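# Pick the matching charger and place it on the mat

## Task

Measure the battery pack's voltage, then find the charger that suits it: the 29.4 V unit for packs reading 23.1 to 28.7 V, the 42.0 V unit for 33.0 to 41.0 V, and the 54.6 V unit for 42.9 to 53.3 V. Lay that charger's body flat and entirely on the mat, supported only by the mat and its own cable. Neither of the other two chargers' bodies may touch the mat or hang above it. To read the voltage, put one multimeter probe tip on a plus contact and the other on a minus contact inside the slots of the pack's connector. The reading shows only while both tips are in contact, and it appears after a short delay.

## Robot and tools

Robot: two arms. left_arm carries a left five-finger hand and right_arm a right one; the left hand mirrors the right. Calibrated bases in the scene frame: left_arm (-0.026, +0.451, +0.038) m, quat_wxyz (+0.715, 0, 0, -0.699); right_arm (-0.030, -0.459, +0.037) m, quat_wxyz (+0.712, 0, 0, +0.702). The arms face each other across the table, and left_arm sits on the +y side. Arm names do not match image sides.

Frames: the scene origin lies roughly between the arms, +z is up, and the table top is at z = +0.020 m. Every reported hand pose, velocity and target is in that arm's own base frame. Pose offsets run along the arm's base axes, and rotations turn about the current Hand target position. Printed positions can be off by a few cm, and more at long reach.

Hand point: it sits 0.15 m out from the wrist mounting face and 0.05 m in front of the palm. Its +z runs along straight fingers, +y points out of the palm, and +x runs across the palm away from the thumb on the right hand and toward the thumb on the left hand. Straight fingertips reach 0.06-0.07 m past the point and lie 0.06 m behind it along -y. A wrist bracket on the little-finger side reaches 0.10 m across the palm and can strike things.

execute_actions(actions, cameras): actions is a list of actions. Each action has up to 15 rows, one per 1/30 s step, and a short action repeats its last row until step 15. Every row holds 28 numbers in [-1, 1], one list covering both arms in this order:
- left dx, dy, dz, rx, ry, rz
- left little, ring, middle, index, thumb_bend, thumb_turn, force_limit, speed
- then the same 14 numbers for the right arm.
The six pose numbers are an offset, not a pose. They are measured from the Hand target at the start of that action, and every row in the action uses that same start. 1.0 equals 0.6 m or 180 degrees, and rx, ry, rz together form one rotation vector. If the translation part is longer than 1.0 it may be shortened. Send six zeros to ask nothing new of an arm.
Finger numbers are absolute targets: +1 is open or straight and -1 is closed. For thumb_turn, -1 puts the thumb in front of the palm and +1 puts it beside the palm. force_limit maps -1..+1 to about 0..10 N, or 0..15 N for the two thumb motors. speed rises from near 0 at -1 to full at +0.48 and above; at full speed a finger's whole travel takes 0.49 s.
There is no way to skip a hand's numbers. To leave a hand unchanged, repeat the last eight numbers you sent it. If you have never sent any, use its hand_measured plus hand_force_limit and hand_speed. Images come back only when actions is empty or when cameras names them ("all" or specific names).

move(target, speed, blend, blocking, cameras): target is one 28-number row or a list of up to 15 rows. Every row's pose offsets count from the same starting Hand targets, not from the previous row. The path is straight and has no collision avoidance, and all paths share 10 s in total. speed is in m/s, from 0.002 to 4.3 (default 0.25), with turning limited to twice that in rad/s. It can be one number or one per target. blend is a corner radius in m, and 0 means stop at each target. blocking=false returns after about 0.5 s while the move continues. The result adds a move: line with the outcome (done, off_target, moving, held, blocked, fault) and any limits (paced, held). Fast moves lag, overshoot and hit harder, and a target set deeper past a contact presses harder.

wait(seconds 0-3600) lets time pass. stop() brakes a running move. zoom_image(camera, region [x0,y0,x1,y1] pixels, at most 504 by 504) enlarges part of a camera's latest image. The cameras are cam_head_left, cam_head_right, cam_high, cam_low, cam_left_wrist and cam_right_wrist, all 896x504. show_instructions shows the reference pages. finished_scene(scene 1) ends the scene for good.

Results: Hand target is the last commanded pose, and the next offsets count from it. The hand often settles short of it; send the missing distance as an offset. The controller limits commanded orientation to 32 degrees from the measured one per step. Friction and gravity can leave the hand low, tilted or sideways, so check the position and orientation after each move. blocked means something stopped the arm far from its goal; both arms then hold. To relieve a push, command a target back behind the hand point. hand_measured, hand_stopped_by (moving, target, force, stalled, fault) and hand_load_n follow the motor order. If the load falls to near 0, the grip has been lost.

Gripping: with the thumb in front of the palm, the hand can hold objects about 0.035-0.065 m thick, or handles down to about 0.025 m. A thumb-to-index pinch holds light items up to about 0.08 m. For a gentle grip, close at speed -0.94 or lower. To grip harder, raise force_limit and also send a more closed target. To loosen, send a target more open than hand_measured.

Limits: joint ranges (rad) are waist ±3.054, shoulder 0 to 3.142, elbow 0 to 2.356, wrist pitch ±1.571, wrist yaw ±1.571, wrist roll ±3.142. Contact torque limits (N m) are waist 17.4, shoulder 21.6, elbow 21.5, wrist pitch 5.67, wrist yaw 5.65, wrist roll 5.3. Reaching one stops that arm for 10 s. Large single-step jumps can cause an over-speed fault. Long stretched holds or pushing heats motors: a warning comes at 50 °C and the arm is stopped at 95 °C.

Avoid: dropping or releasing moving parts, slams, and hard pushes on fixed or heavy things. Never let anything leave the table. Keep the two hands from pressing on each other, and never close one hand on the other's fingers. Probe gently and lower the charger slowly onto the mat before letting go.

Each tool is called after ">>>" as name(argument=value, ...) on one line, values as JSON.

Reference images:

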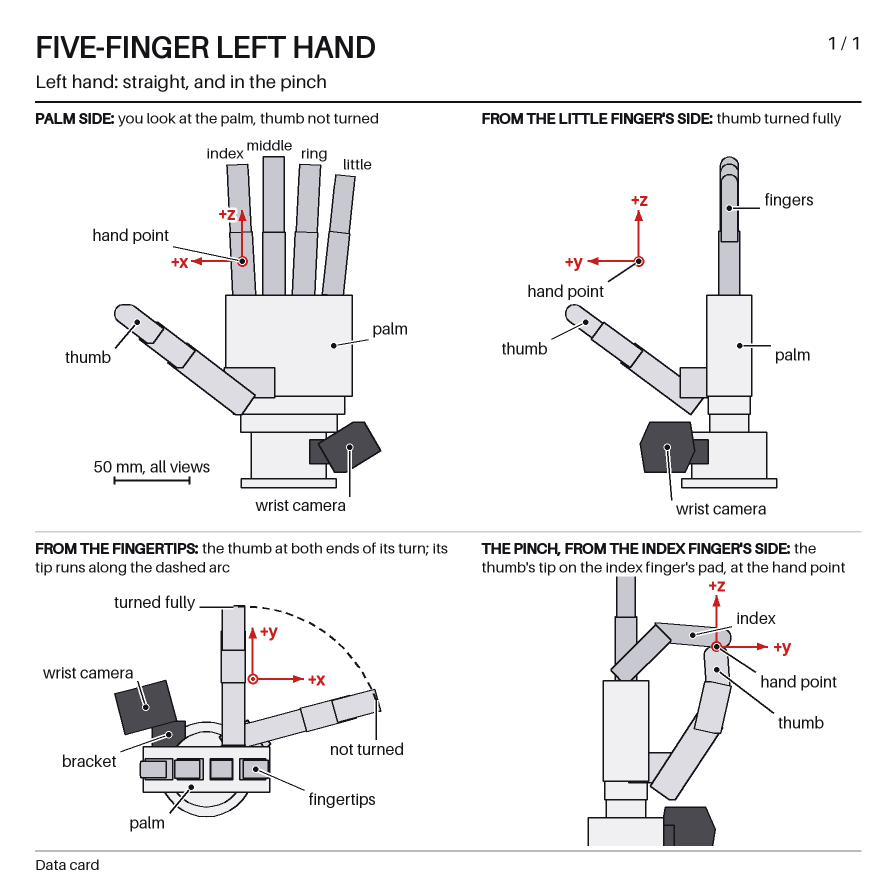

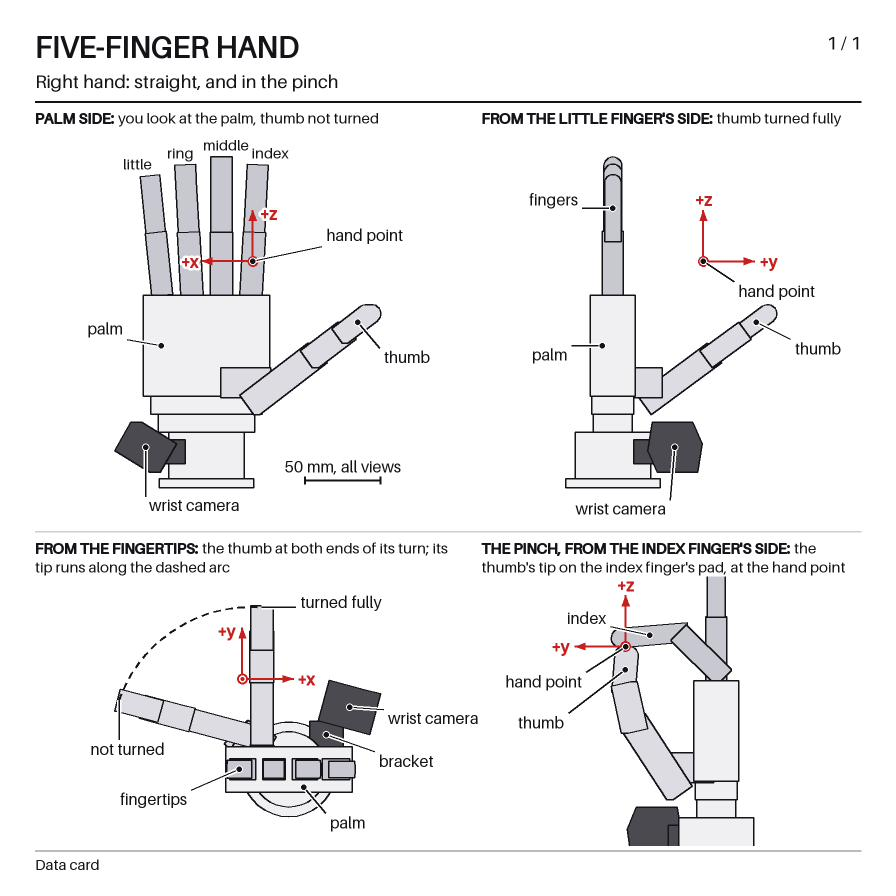

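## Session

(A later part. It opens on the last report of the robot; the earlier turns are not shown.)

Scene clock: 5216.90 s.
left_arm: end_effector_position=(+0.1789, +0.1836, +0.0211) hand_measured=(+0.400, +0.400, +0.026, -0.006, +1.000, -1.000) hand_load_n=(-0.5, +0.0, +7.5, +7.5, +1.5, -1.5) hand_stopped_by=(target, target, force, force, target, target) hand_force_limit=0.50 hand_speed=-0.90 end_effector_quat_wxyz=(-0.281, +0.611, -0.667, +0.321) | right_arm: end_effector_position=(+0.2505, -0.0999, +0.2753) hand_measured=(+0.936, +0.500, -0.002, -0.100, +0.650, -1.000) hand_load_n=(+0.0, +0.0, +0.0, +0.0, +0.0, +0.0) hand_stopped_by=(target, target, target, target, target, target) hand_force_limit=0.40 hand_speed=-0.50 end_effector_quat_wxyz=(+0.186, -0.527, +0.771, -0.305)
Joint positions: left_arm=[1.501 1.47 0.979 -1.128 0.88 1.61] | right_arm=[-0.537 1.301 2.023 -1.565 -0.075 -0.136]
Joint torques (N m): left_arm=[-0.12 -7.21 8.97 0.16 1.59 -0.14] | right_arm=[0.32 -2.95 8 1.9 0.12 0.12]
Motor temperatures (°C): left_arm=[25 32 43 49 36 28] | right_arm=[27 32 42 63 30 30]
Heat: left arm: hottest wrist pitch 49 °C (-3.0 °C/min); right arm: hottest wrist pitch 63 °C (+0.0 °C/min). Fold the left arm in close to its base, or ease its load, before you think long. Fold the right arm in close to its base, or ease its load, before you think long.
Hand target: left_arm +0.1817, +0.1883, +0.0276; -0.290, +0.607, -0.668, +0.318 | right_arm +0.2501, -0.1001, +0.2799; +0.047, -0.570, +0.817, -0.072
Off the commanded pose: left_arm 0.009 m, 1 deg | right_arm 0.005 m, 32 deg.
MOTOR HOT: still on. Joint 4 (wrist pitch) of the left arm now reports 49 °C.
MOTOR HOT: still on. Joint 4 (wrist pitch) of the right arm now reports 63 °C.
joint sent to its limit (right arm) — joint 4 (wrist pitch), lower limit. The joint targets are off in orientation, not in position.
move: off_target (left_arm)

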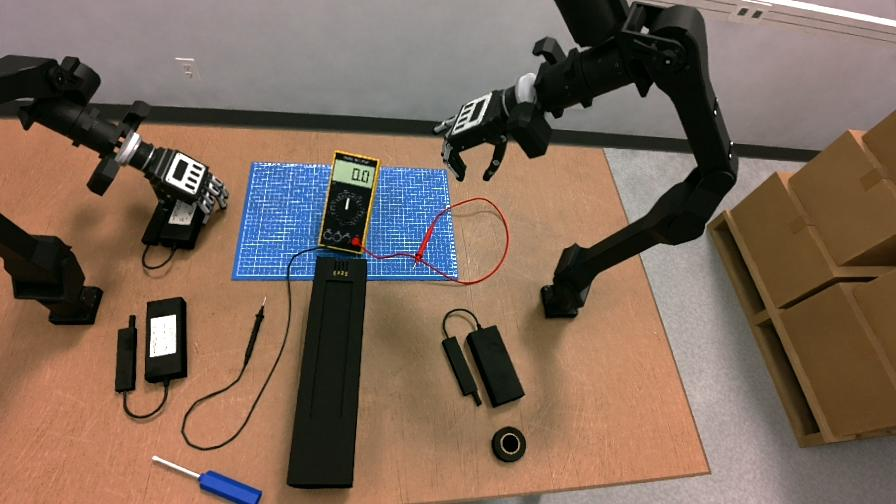

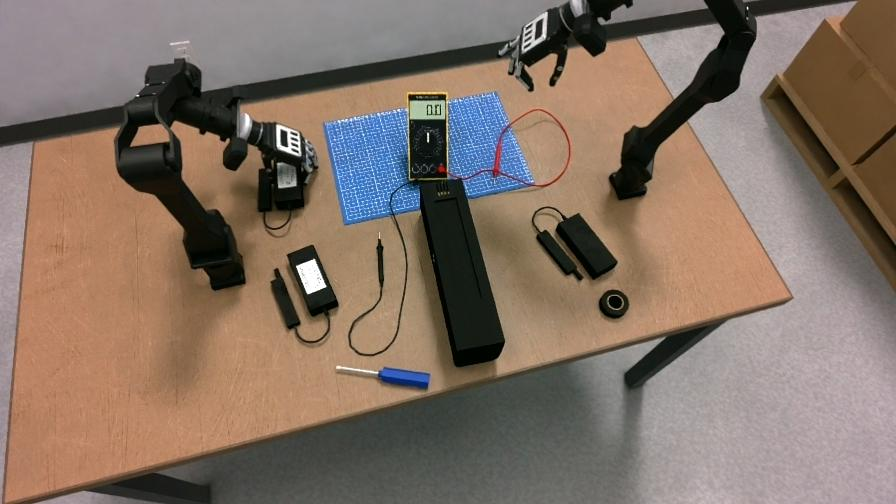

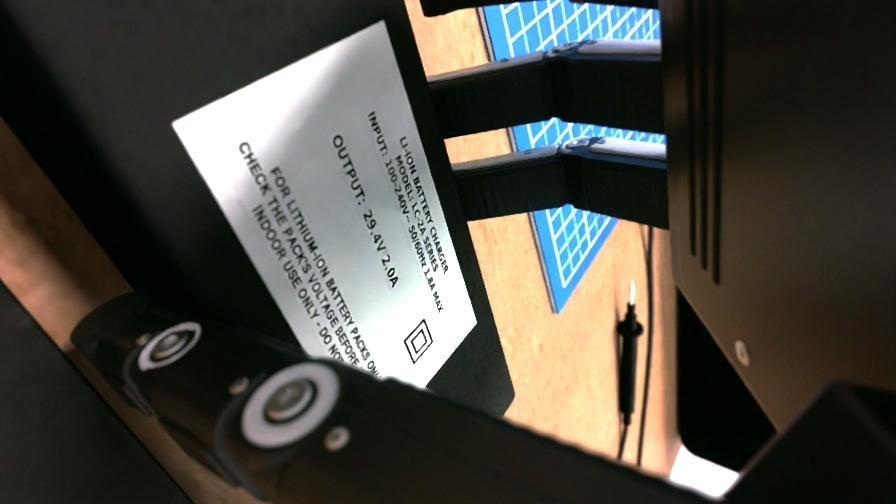

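>>> move(target=[0.01,0.015,0.035,0,0,0,0.4,0.4,-0.1,-0.2,1,-1,0.5,-0.9, 0,0,0,0,0,0,1,0.5,0,-0.1,0.65,-1,0.4,-0.5], speed=0.05, cameras=["cam_head_left","cam_high","cam_left_wrist"])

>>> zoom_image(camera="cam_head_left", region=[145, 180, 245, 280])

>>> zoom_image(camera="cam_high", region=[255, 140, 345, 230])

Scene clock: 5223.13 s.
left_arm: end_effector_position=(+0.1843, +0.1944, +0.0442) hand_measured=(+0.400, +0.400, +0.026, -0.006, +1.000, -1.000) hand_load_n=(+0.0, +0.0, +7.5, +7.5, +1.5, -1.5) hand_stopped_by=(target, target, force, force, target, target) hand_force_limit=0.50 hand_speed=-0.90 end_effector_quat_wxyz=(+0.286, -0.609, +0.669, -0.315) | right_arm: end_effector_position=(+0.2505, -0.0999, +0.2753) hand_measured=(+0.936, +0.500, -0.002, -0.100, +0.650, -1.000) hand_load_n=(-0.5, +0.0, +0.0, +0.0, +0.0, +0.0) hand_stopped_by=(target, target, target, target, target, target) hand_force_limit=0.40 hand_speed=-0.50 end_effector_quat_wxyz=(+0.186, -0.527, +0.771, -0.305)
Joint positions: left_arm=[1.481 1.47 1.076 -1.184 0.879 1.577] | right_arm=[-0.537 1.301 2.023 -1.565 -0.075 -0.136]
Joint torques (N m): left_arm=[-0.37 -5.85 9.29 0.2 1.62 -0.21] | right_arm=[0.32 -2.92 8.02 1.88 0.13 0.11]
Motor temperatures (°C): left_arm=[25 32 43 48 37 28] | right_arm=[27 32 42 63 30 30]
Heat: left arm: hottest wrist pitch 48 °C (-4.1 °C/min); right arm: hottest wrist pitch 63 °C (+0.0 °C/min). Fold the left arm in close to its base, or ease its load, before you think long. Fold the right arm in close to its base, or ease its load, before you think long.
Hand target: left_arm +0.1877, +0.1971, +0.0486; +0.290, -0.607, +0.668, -0.318 | right_arm +0.2501, -0.1001, +0.2799; +0.047, -0.570, +0.817, -0.072
Off the commanded pose: left_arm 0.006 m, 1 deg | right_arm 0.005 m, 32 deg.
MOTOR HOT: still on. Joint 4 (wrist pitch) of the left arm now reports 48 °C.
MOTOR HOT: still on. Joint 4 (wrist pitch) of the right arm now reports 63 °C.
joint sent to its limit (right arm) — joint 4 (wrist pitch), lower limit. The joint targets are off in orientation, not in position.
move: done

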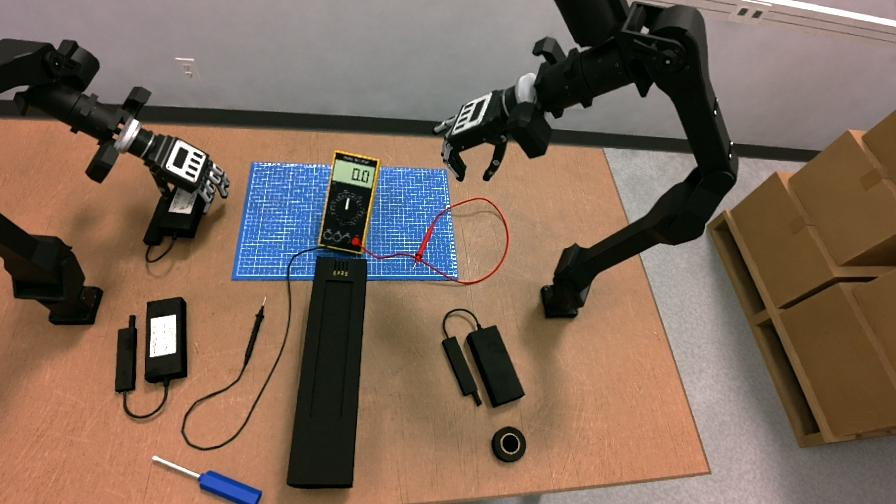

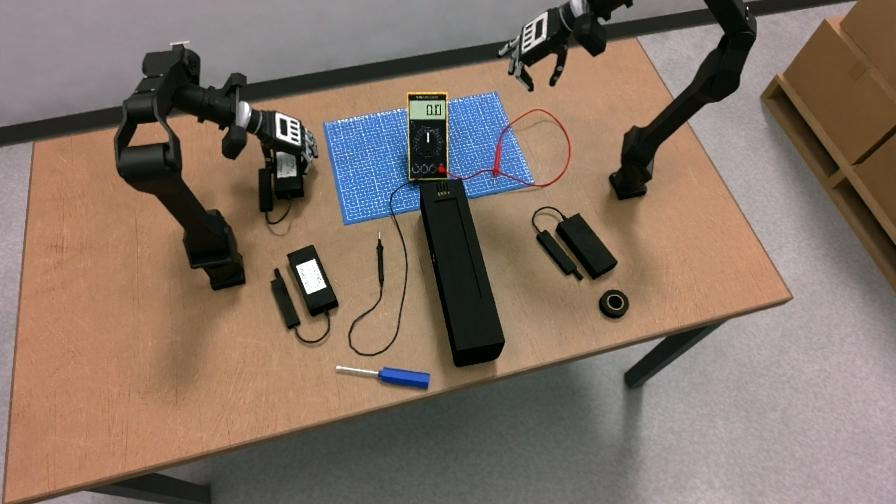

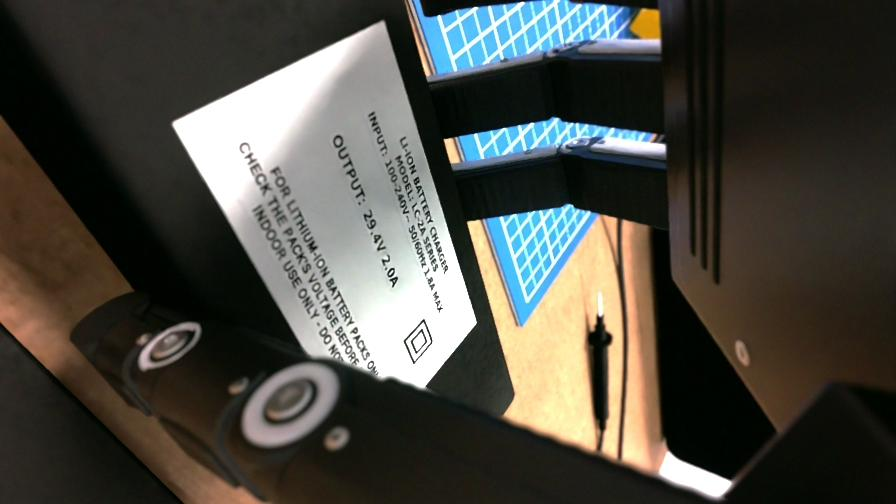

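Scaled by 5.040 from the camera's image (finer frame: 1280x720).

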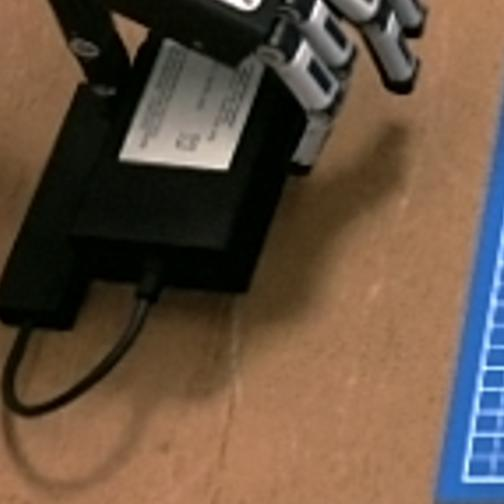

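Scaled by 5.600 from the camera's image (finer frame: 1280x720).

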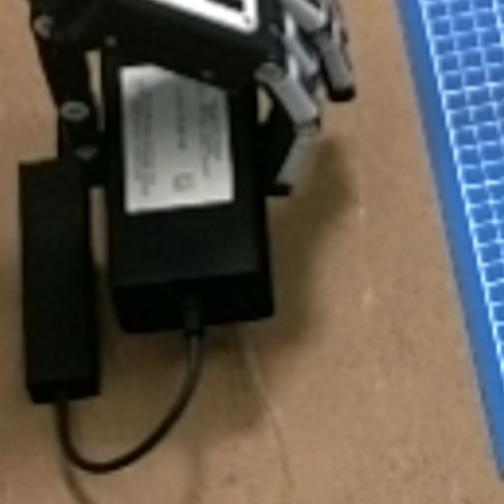

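>>> move(target=[0.15,0.02,0.02,0,0,0,0.4,0.4,-0.1,-0.2,1,-1,0.5,-0.9, 0,0,0,0,0,0,1,0.5,0,-0.1,0.65,-1,0.4,-0.5], speed=0.08, cameras=["cam_head_left","cam_high","cam_left_wrist","cam_head_right"])

Scene clock: 5235.90 s.
left_arm: end_effector_position=(+0.2729, +0.2059, +0.0561) hand_measured=(+0.400, +0.400, +0.026, -0.006, +1.000, -1.000) hand_load_n=(+0.0, +0.0, +4.5, +3.5, +1.0, +0.0) hand_stopped_by=(target, target, force, force, target, target) hand_force_limit=0.50 hand_speed=-0.90 end_effector_quat_wxyz=(+0.286, -0.610, +0.669, -0.314) | right_arm: end_effector_position=(+0.2505, -0.0999, +0.2753) hand_measured=(+0.936, +0.500, -0.002, -0.100, +0.650, -1.000) hand_load_n=(+0.0, +0.0, +0.0, +0.0, +0.0, +0.0) hand_stopped_by=(target, target, target, target, target, target) hand_force_limit=0.40 hand_speed=-0.50 end_effector_quat_wxyz=(+0.186, -0.527, +0.771, -0.305)
Joint positions: left_arm=[1.157 1.5 1.135 -0.844 0.818 1.091] | right_arm=[-0.537 1.301 2.023 -1.565 -0.075 -0.136]
Joint torques (N m): left_arm=[-0.05 -6.54 10.69 1.7 1.52 -0.2] | right_arm=[0.34 -2.93 8.02 1.87 0.13 0.11]
Motor temperatures (°C): left_arm=[25 33 45 48 37 28] | right_arm=[27 32 42 63 30 30]
Heat: left arm: hottest wrist pitch 48 °C (-3.0 °C/min); right arm: hottest wrist pitch 63 °C (+0.0 °C/min). Fold the left arm in close to its base, or ease its load, before you think long. Fold the right arm in close to its base, or ease its load, before you think long.
Hand target: left_arm +0.2777, +0.2092, +0.0606; +0.290, -0.607, +0.668, -0.318 | right_arm +0.2501, -0.1001, +0.2799; +0.047, -0.570, +0.817, -0.072
Off the commanded pose: left_arm 0.007 m, 1 deg | right_arm 0.005 m, 32 deg.
MOTOR HOT: still on. Joint 4 (wrist pitch) of the left arm now reports 48 °C.
MOTOR HOT: still on. Joint 4 (wrist pitch) of the right arm now reports 63 °C.
joint sent to its limit (right arm) — joint 4 (wrist pitch), lower limit. The joint targets are off in orientation, not in position.
move: done
Images, in order (width x height): cam_head_left 896x504, cam_head_right 896x504, cam_high 896x504, cam_left_wrist 896x504.

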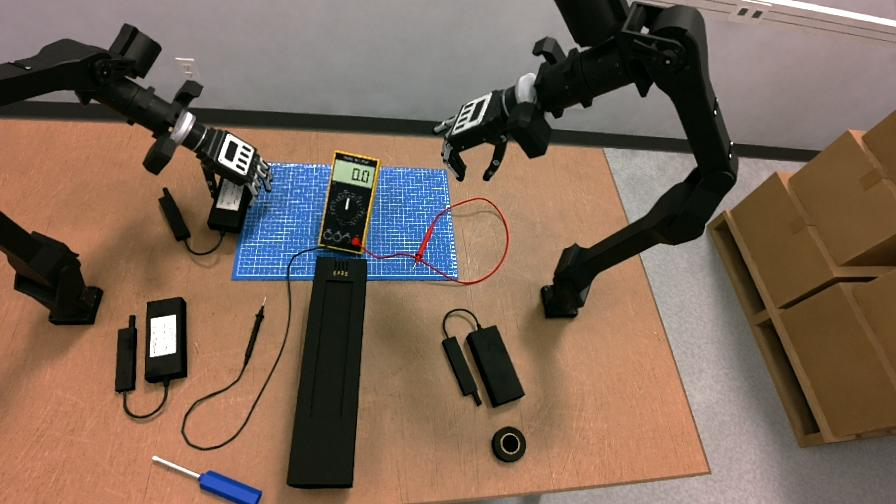

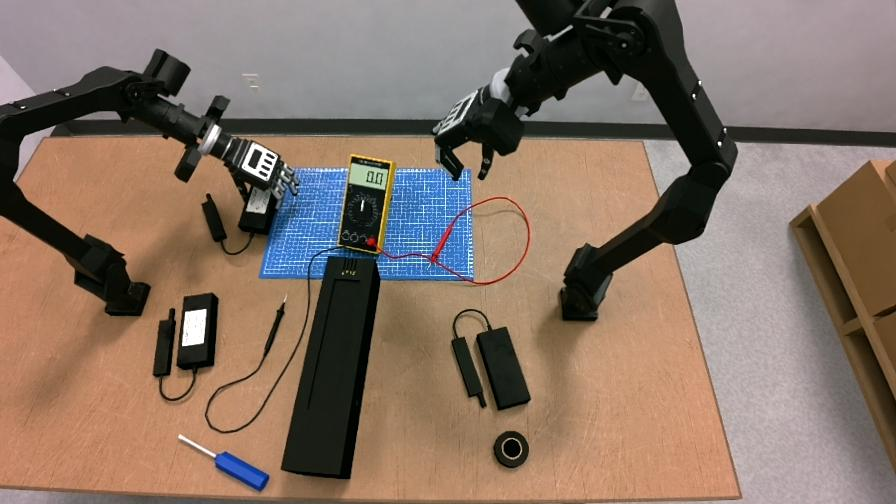

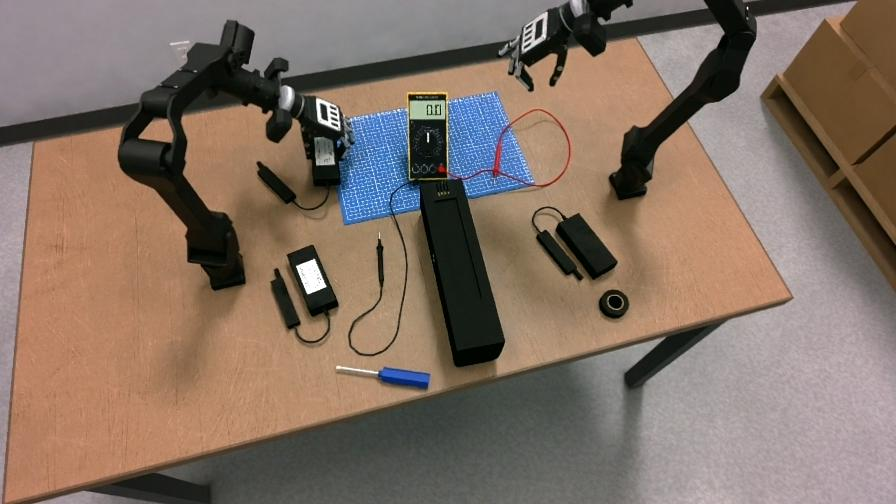

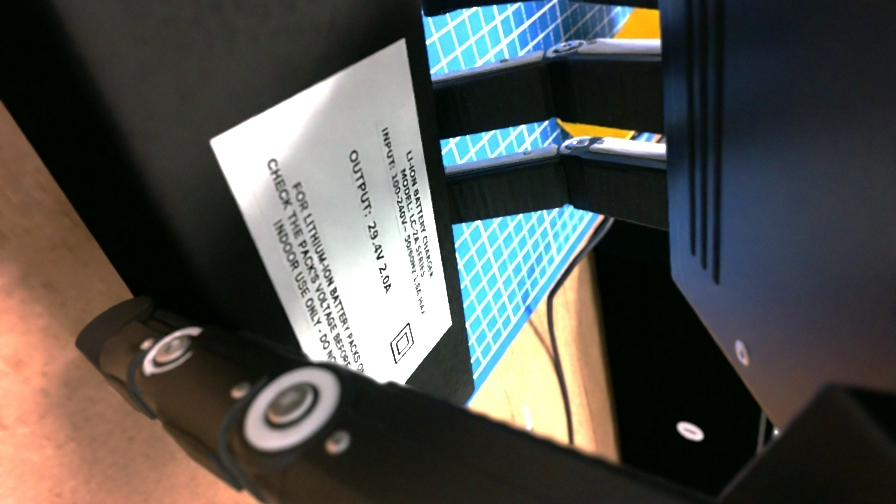

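>>> move(target=[0,0,0,0,0,0,0.4,0.4,-0.15,-0.25,1,-1,0.5,-0.9, 0,0,0,0,0,0,1,0.5,0,-0.1,0.65,-1,0.4,-0.5], speed=0.05, cameras=["cam_head_left","cam_high","cam_left_wrist"])

>>> zoom_image(camera="cam_head_left", region=[150, 150, 290, 280])

>>> zoom_image(camera="cam_high", region=[250, 90, 370, 230])

Scene clock: 5240.43 s.
left_arm: end_effector_position=(+0.2729, +0.2059, +0.0561) hand_measured=(+0.400, +0.400, +0.010, -0.022, +1.000, -1.000) hand_load_n=(+0.0, +0.0, +10.0, +8.5, +2.0, +0.0) hand_stopped_by=(target, target, force, force, target, target) hand_force_limit=0.50 hand_speed=-0.90 end_effector_quat_wxyz=(+0.286, -0.610, +0.669, -0.314) | right_arm: end_effector_position=(+0.2505, -0.0999, +0.2753) hand_measured=(+0.936, +0.500, -0.002, -0.100, +0.650, -1.000) hand_load_n=(+0.0, +0.0, +0.0, +0.0, +0.0, +0.0) hand_stopped_by=(target, target, target, target, target, target) hand_force_limit=0.40 hand_speed=-0.50 end_effector_quat_wxyz=(+0.186, -0.527, +0.771, -0.305)
Joint positions: left_arm=[1.157 1.5 1.135 -0.844 0.818 1.091] | right_arm=[-0.537 1.301 2.023 -1.565 -0.075 -0.136]
Joint torques (N m): left_arm=[-0.19 -6.4 10.52 1.73 1.49 -0.24] | right_arm=[0.33 -2.98 8.04 1.89 0.13 0.12]
Motor temperatures (°C): left_arm=[25 33 46 48 37 28] | right_arm=[27 32 42 63 30 30]
Heat: left arm: hottest wrist pitch 48 °C (-3.0 °C/min); right arm: hottest wrist pitch 63 °C (+0.0 °C/min). Fold the left arm in close to its base, or ease its load, before you think long. Fold the right arm in close to its base, or ease its load, before you think long.
Hand target: left_arm +0.2777, +0.2091, +0.0606; +0.290, -0.607, +0.668, -0.318 | right_arm +0.2501, -0.1001, +0.2799; +0.047, -0.570, +0.817, -0.072
Off the commanded pose: left_arm 0.007 m, 1 deg | right_arm 0.005 m, 32 deg.
MOTOR HOT: still on. Joint 4 (wrist pitch) of the left arm now reports 48 °C.
MOTOR HOT: still on. Joint 4 (wrist pitch) of the right arm now reports 63 °C.
joint sent to its limit (right arm) — joint 4 (wrist pitch), lower limit. The joint targets are off in orientation, not in position.
move: done

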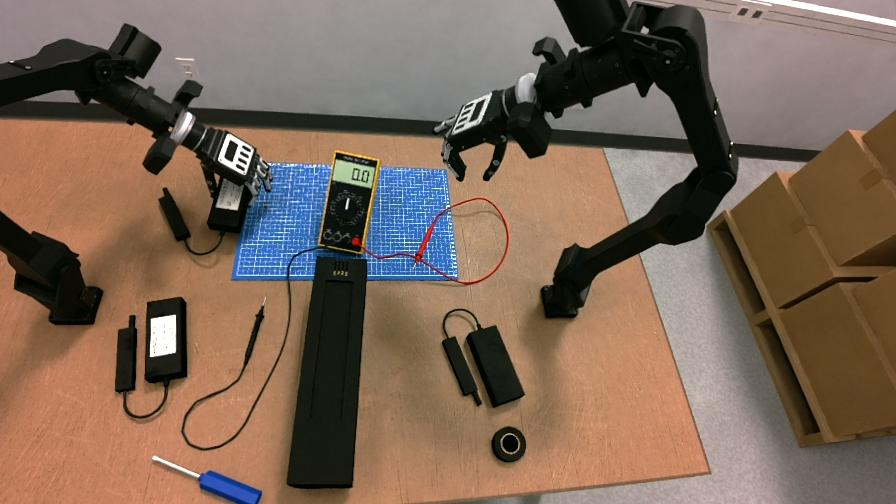

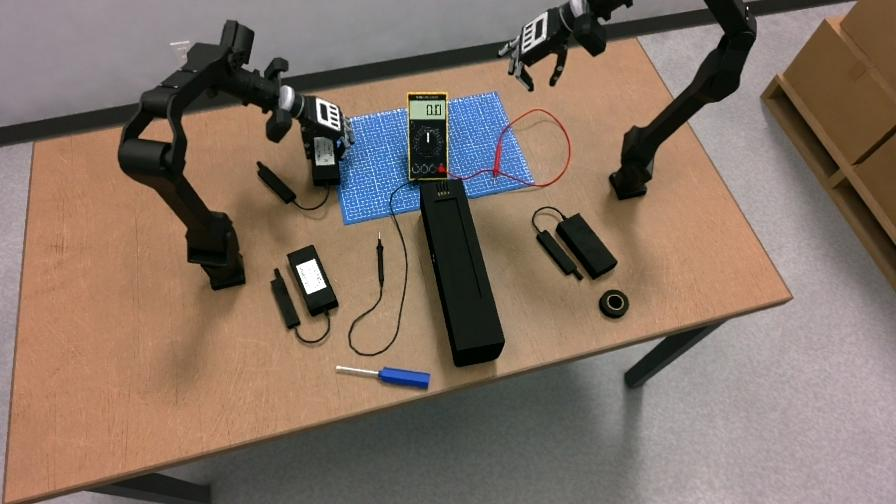

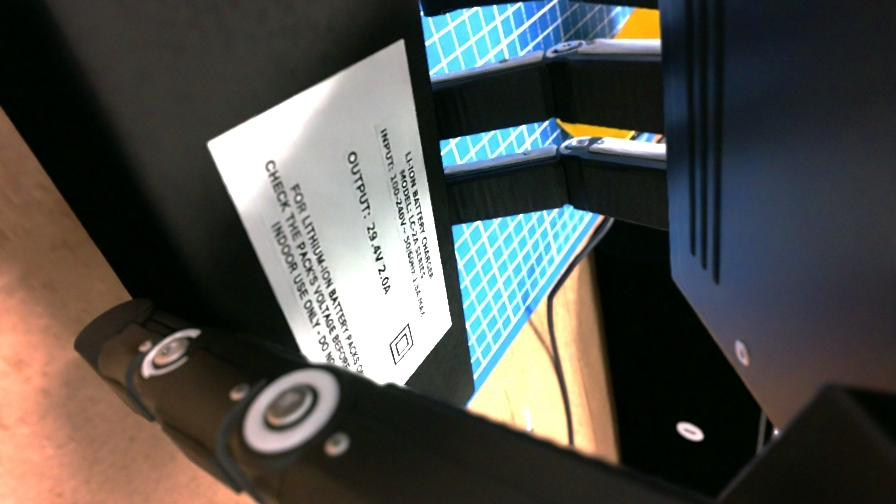

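Scaled by 3.600 from the camera's image (finer frame: 1280x720).

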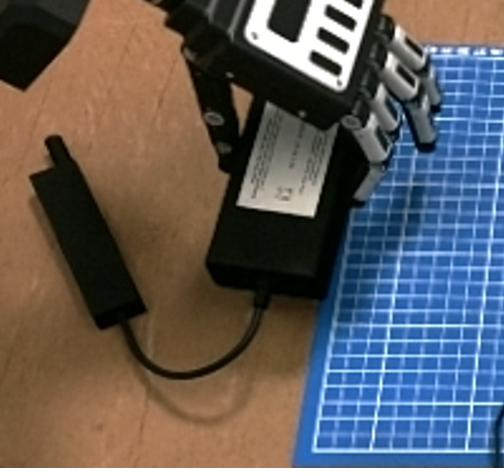

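Scaled by 3.600 from the camera's image (finer frame: 1280x720).

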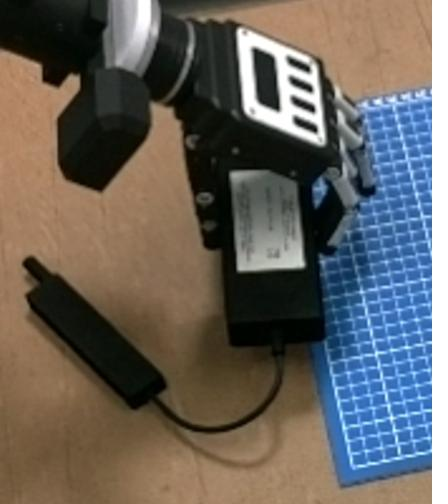

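>>> move(target=[0.08,0.01,0.0,0,0,0,0.4,0.4,-0.15,-0.25,1,-1,0.5,-0.9, 0,0,0,0,0,0,1,0.5,0,-0.1,0.65,-1,0.4,-0.5], speed=0.05, cameras=["cam_head_left","cam_high","cam_left_wrist"])

>>> zoom_image(camera="cam_head_left", region=[150, 150, 290, 280])

>>> zoom_image(camera="cam_high", region=[250, 90, 390, 230])

Scene clock: 5246.50 s.
left_arm: end_effector_position=(+0.3201, +0.2121, +0.0561) hand_measured=(+0.400, +0.400, +0.010, -0.022, +1.000, -1.000) hand_load_n=(+0.0, +0.0, +10.0, +8.5, +2.0, +0.0) hand_stopped_by=(target, target, force, force, target, target) hand_force_limit=0.50 hand_speed=-0.90 end_effector_quat_wxyz=(+0.286, -0.611, +0.668, -0.314) | right_arm: end_effector_position=(+0.2505, -0.0999, +0.2753) hand_measured=(+0.936, +0.500, -0.002, -0.100, +0.650, -1.000) hand_load_n=(+0.0, +0.0, +0.0, +0.0, +0.0, +0.0) hand_stopped_by=(target, target, target, target, target, target) hand_force_limit=0.40 hand_speed=-0.50 end_effector_quat_wxyz=(+0.186, -0.527, +0.771, -0.305)
Joint positions: left_arm=[1.023 1.576 1.195 -0.703 0.763 0.914] | right_arm=[-0.537 1.301 2.023 -1.565 -0.075 -0.136]
Joint torques (N m): left_arm=[-0.26 -7.53 11.1 2.19 1.32 -0.28] | right_arm=[0.28 -2.87 8.03 1.88 0.12 0.11]
Motor temperatures (°C): left_arm=[25 33 47 49 38 28] | right_arm=[27 32 42 63 30 30]
Heat: left arm: hottest wrist pitch 49 °C (-1.0 °C/min); right arm: hottest wrist pitch 63 °C (+0.0 °C/min). Fold the left arm in close to its base, or ease its load, before you think long. Fold the right arm in close to its base, or ease its load, before you think long.
Hand target: left_arm +0.3258, +0.2152, +0.0606; +0.290, -0.607, +0.668, -0.318 | right_arm +0.2501, -0.1001, +0.2799; +0.047, -0.570, +0.817, -0.072
Off the commanded pose: left_arm 0.008 m, 1 deg | right_arm 0.005 m, 32 deg.
MOTOR HOT: still on. Joint 4 (wrist pitch) of the left arm now reports 49 °C.
MOTOR HOT: still on. Joint 4 (wrist pitch) of the right arm now reports 63 °C.
joint sent to its limit (right arm) — joint 4 (wrist pitch), lower limit. The joint targets are off in orientation, not in position.
move: done

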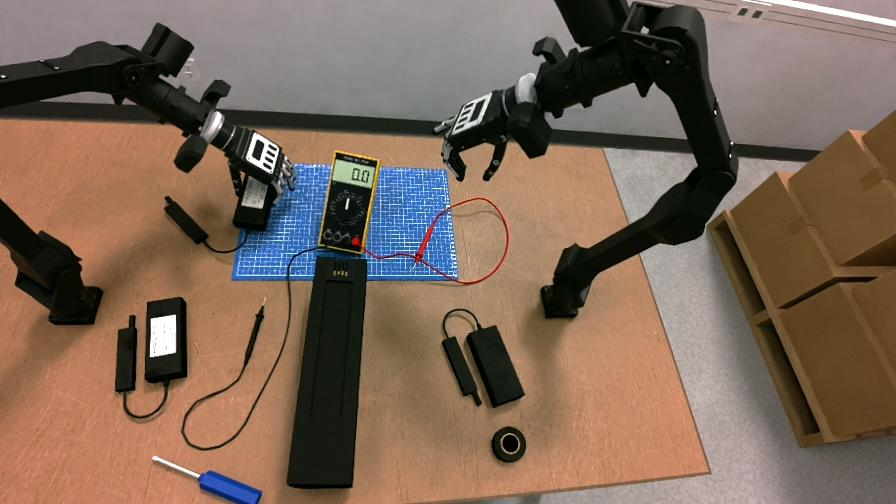

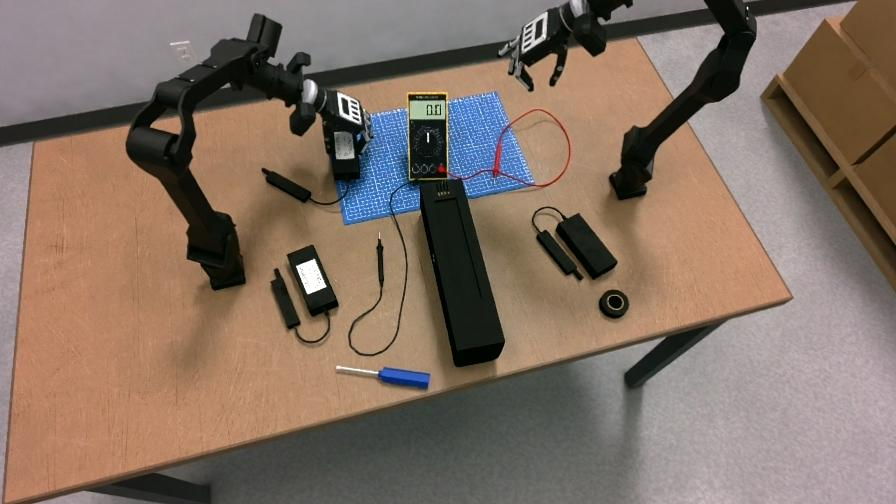

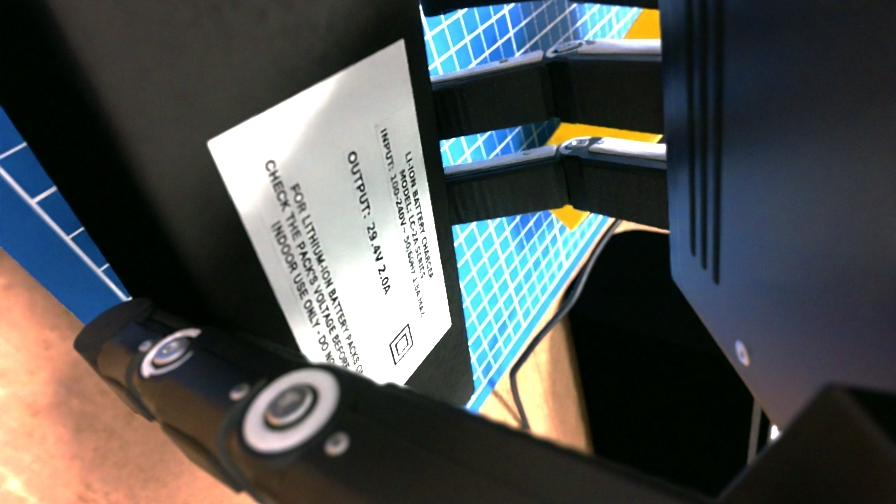

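Scaled by 3.600 from the camera's image (finer frame: 1280x720).

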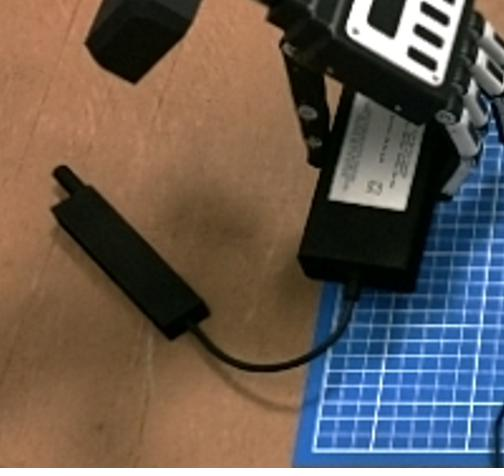

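Scaled by 3.600 from the camera's image (finer frame: 1280x720).

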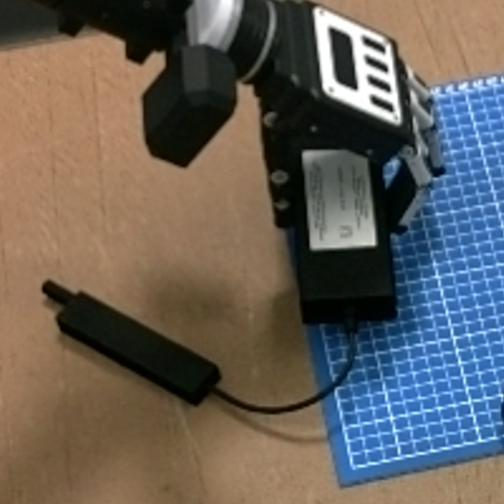

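>>> move(target=[0.055,0.022,0.0,0,0,0,0.4,0.4,-0.15,-0.25,1,-1,0.5,-0.9, 0,0,0,0,0,0,1,0.5,0,-0.1,0.65,-1,0.4,-0.5], speed=0.05, cameras=["cam_head_left","cam_high","cam_left_wrist"])

>>> zoom_image(camera="cam_head_left", region=[190, 150, 340, 290])

>>> zoom_image(camera="cam_high", region=[290, 90, 430, 230])

Scene clock: 5255.60 s.
left_arm: end_effector_position=(+0.3528, +0.2257, +0.0566) hand_measured=(+0.400, +0.400, +0.010, -0.022, +1.000, -1.000) hand_load_n=(+0.0, +0.0, +10.0, +8.5, +2.0, +0.0) hand_stopped_by=(target, target, force, force, target, target) hand_force_limit=0.50 hand_speed=-0.90 end_effector_quat_wxyz=(+0.286, -0.610, +0.668, -0.314) | right_arm: end_effector_position=(+0.2505, -0.0999, +0.2753) hand_measured=(+0.936, +0.500, -0.002, -0.100, +0.650, -1.000) hand_load_n=(+0.0, +0.0, +0.0, +0.0, +0.0, +0.0) hand_stopped_by=(target, target, target, target, target, target) hand_force_limit=0.40 hand_speed=-0.50 end_effector_quat_wxyz=(+0.186, -0.527, +0.771, -0.305)
Joint positions: left_arm=[0.96 1.674 1.293 -0.651 0.732 0.84] | right_arm=[-0.537 1.301 2.023 -1.565 -0.075 -0.136]
Joint torques (N m): left_arm=[-0.43 -8.08 11.3 2.33 1.23 -0.26] | right_arm=[0.34 -2.93 8.04 1.89 0.13 0.12]
Motor temperatures (°C): left_arm=[25 34 49 50 37 28] | right_arm=[27 32 42 63 30 30]
Heat: left arm: hottest wrist pitch 50 °C (+0.0 °C/min); right arm: hottest wrist pitch 63 °C (+0.0 °C/min). Fold the left arm in close to its base, or ease its load, before you think long. Fold the right arm in close to its base, or ease its load, before you think long.
Hand target: left_arm +0.3588, +0.2284, +0.0606; +0.290, -0.607, +0.668, -0.318 | right_arm +0.2501, -0.1001, +0.2799; +0.047, -0.570, +0.817, -0.072
Off the commanded pose: left_arm 0.008 m, 1 deg | right_arm 0.005 m, 32 deg.
MOTOR HOT: still on. Joint 4 (wrist pitch) of the left arm now reports 50 °C.
MOTOR HOT: still on. Joint 4 (wrist pitch) of the right arm now reports 63 °C.
joint sent to its limit (right arm) — joint 4 (wrist pitch), lower limit. The joint targets are off in orientation, not in position.
move: done

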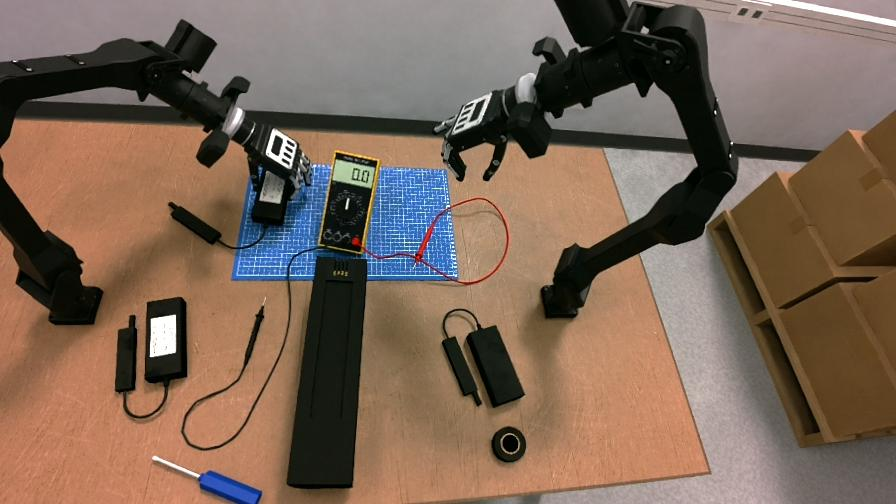

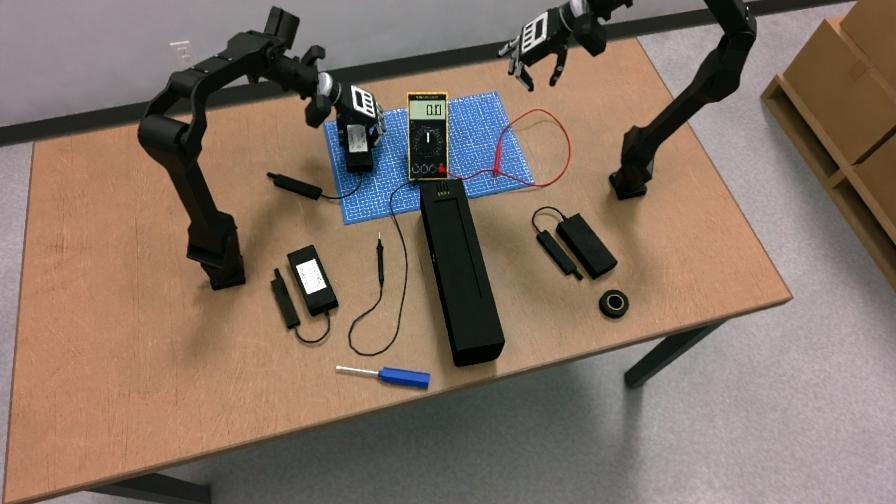

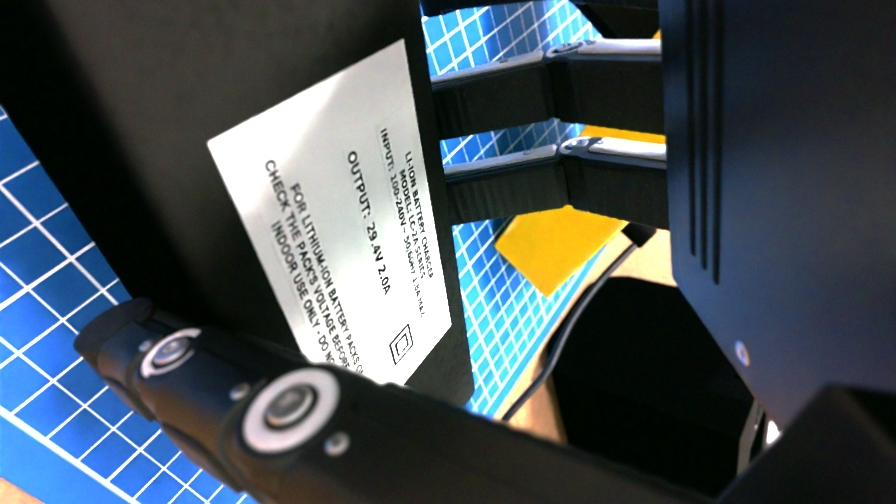

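Scaled by 3.360 from the camera's image (finer frame: 1280x720).

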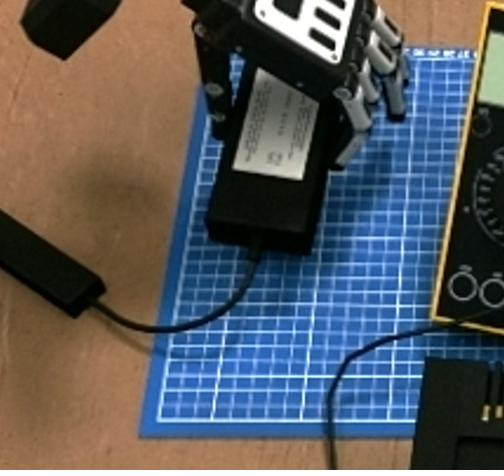

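Scaled by 3.600 from the camera's image (finer frame: 1280x720).

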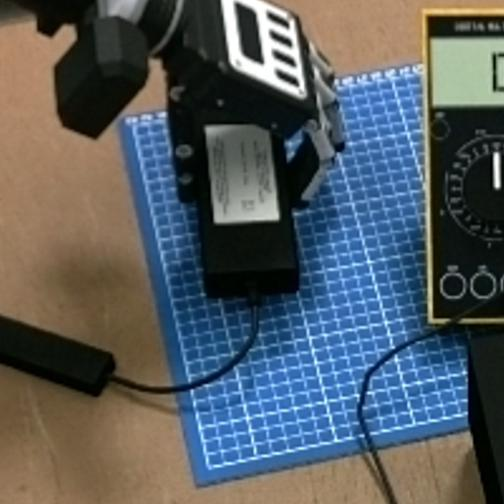

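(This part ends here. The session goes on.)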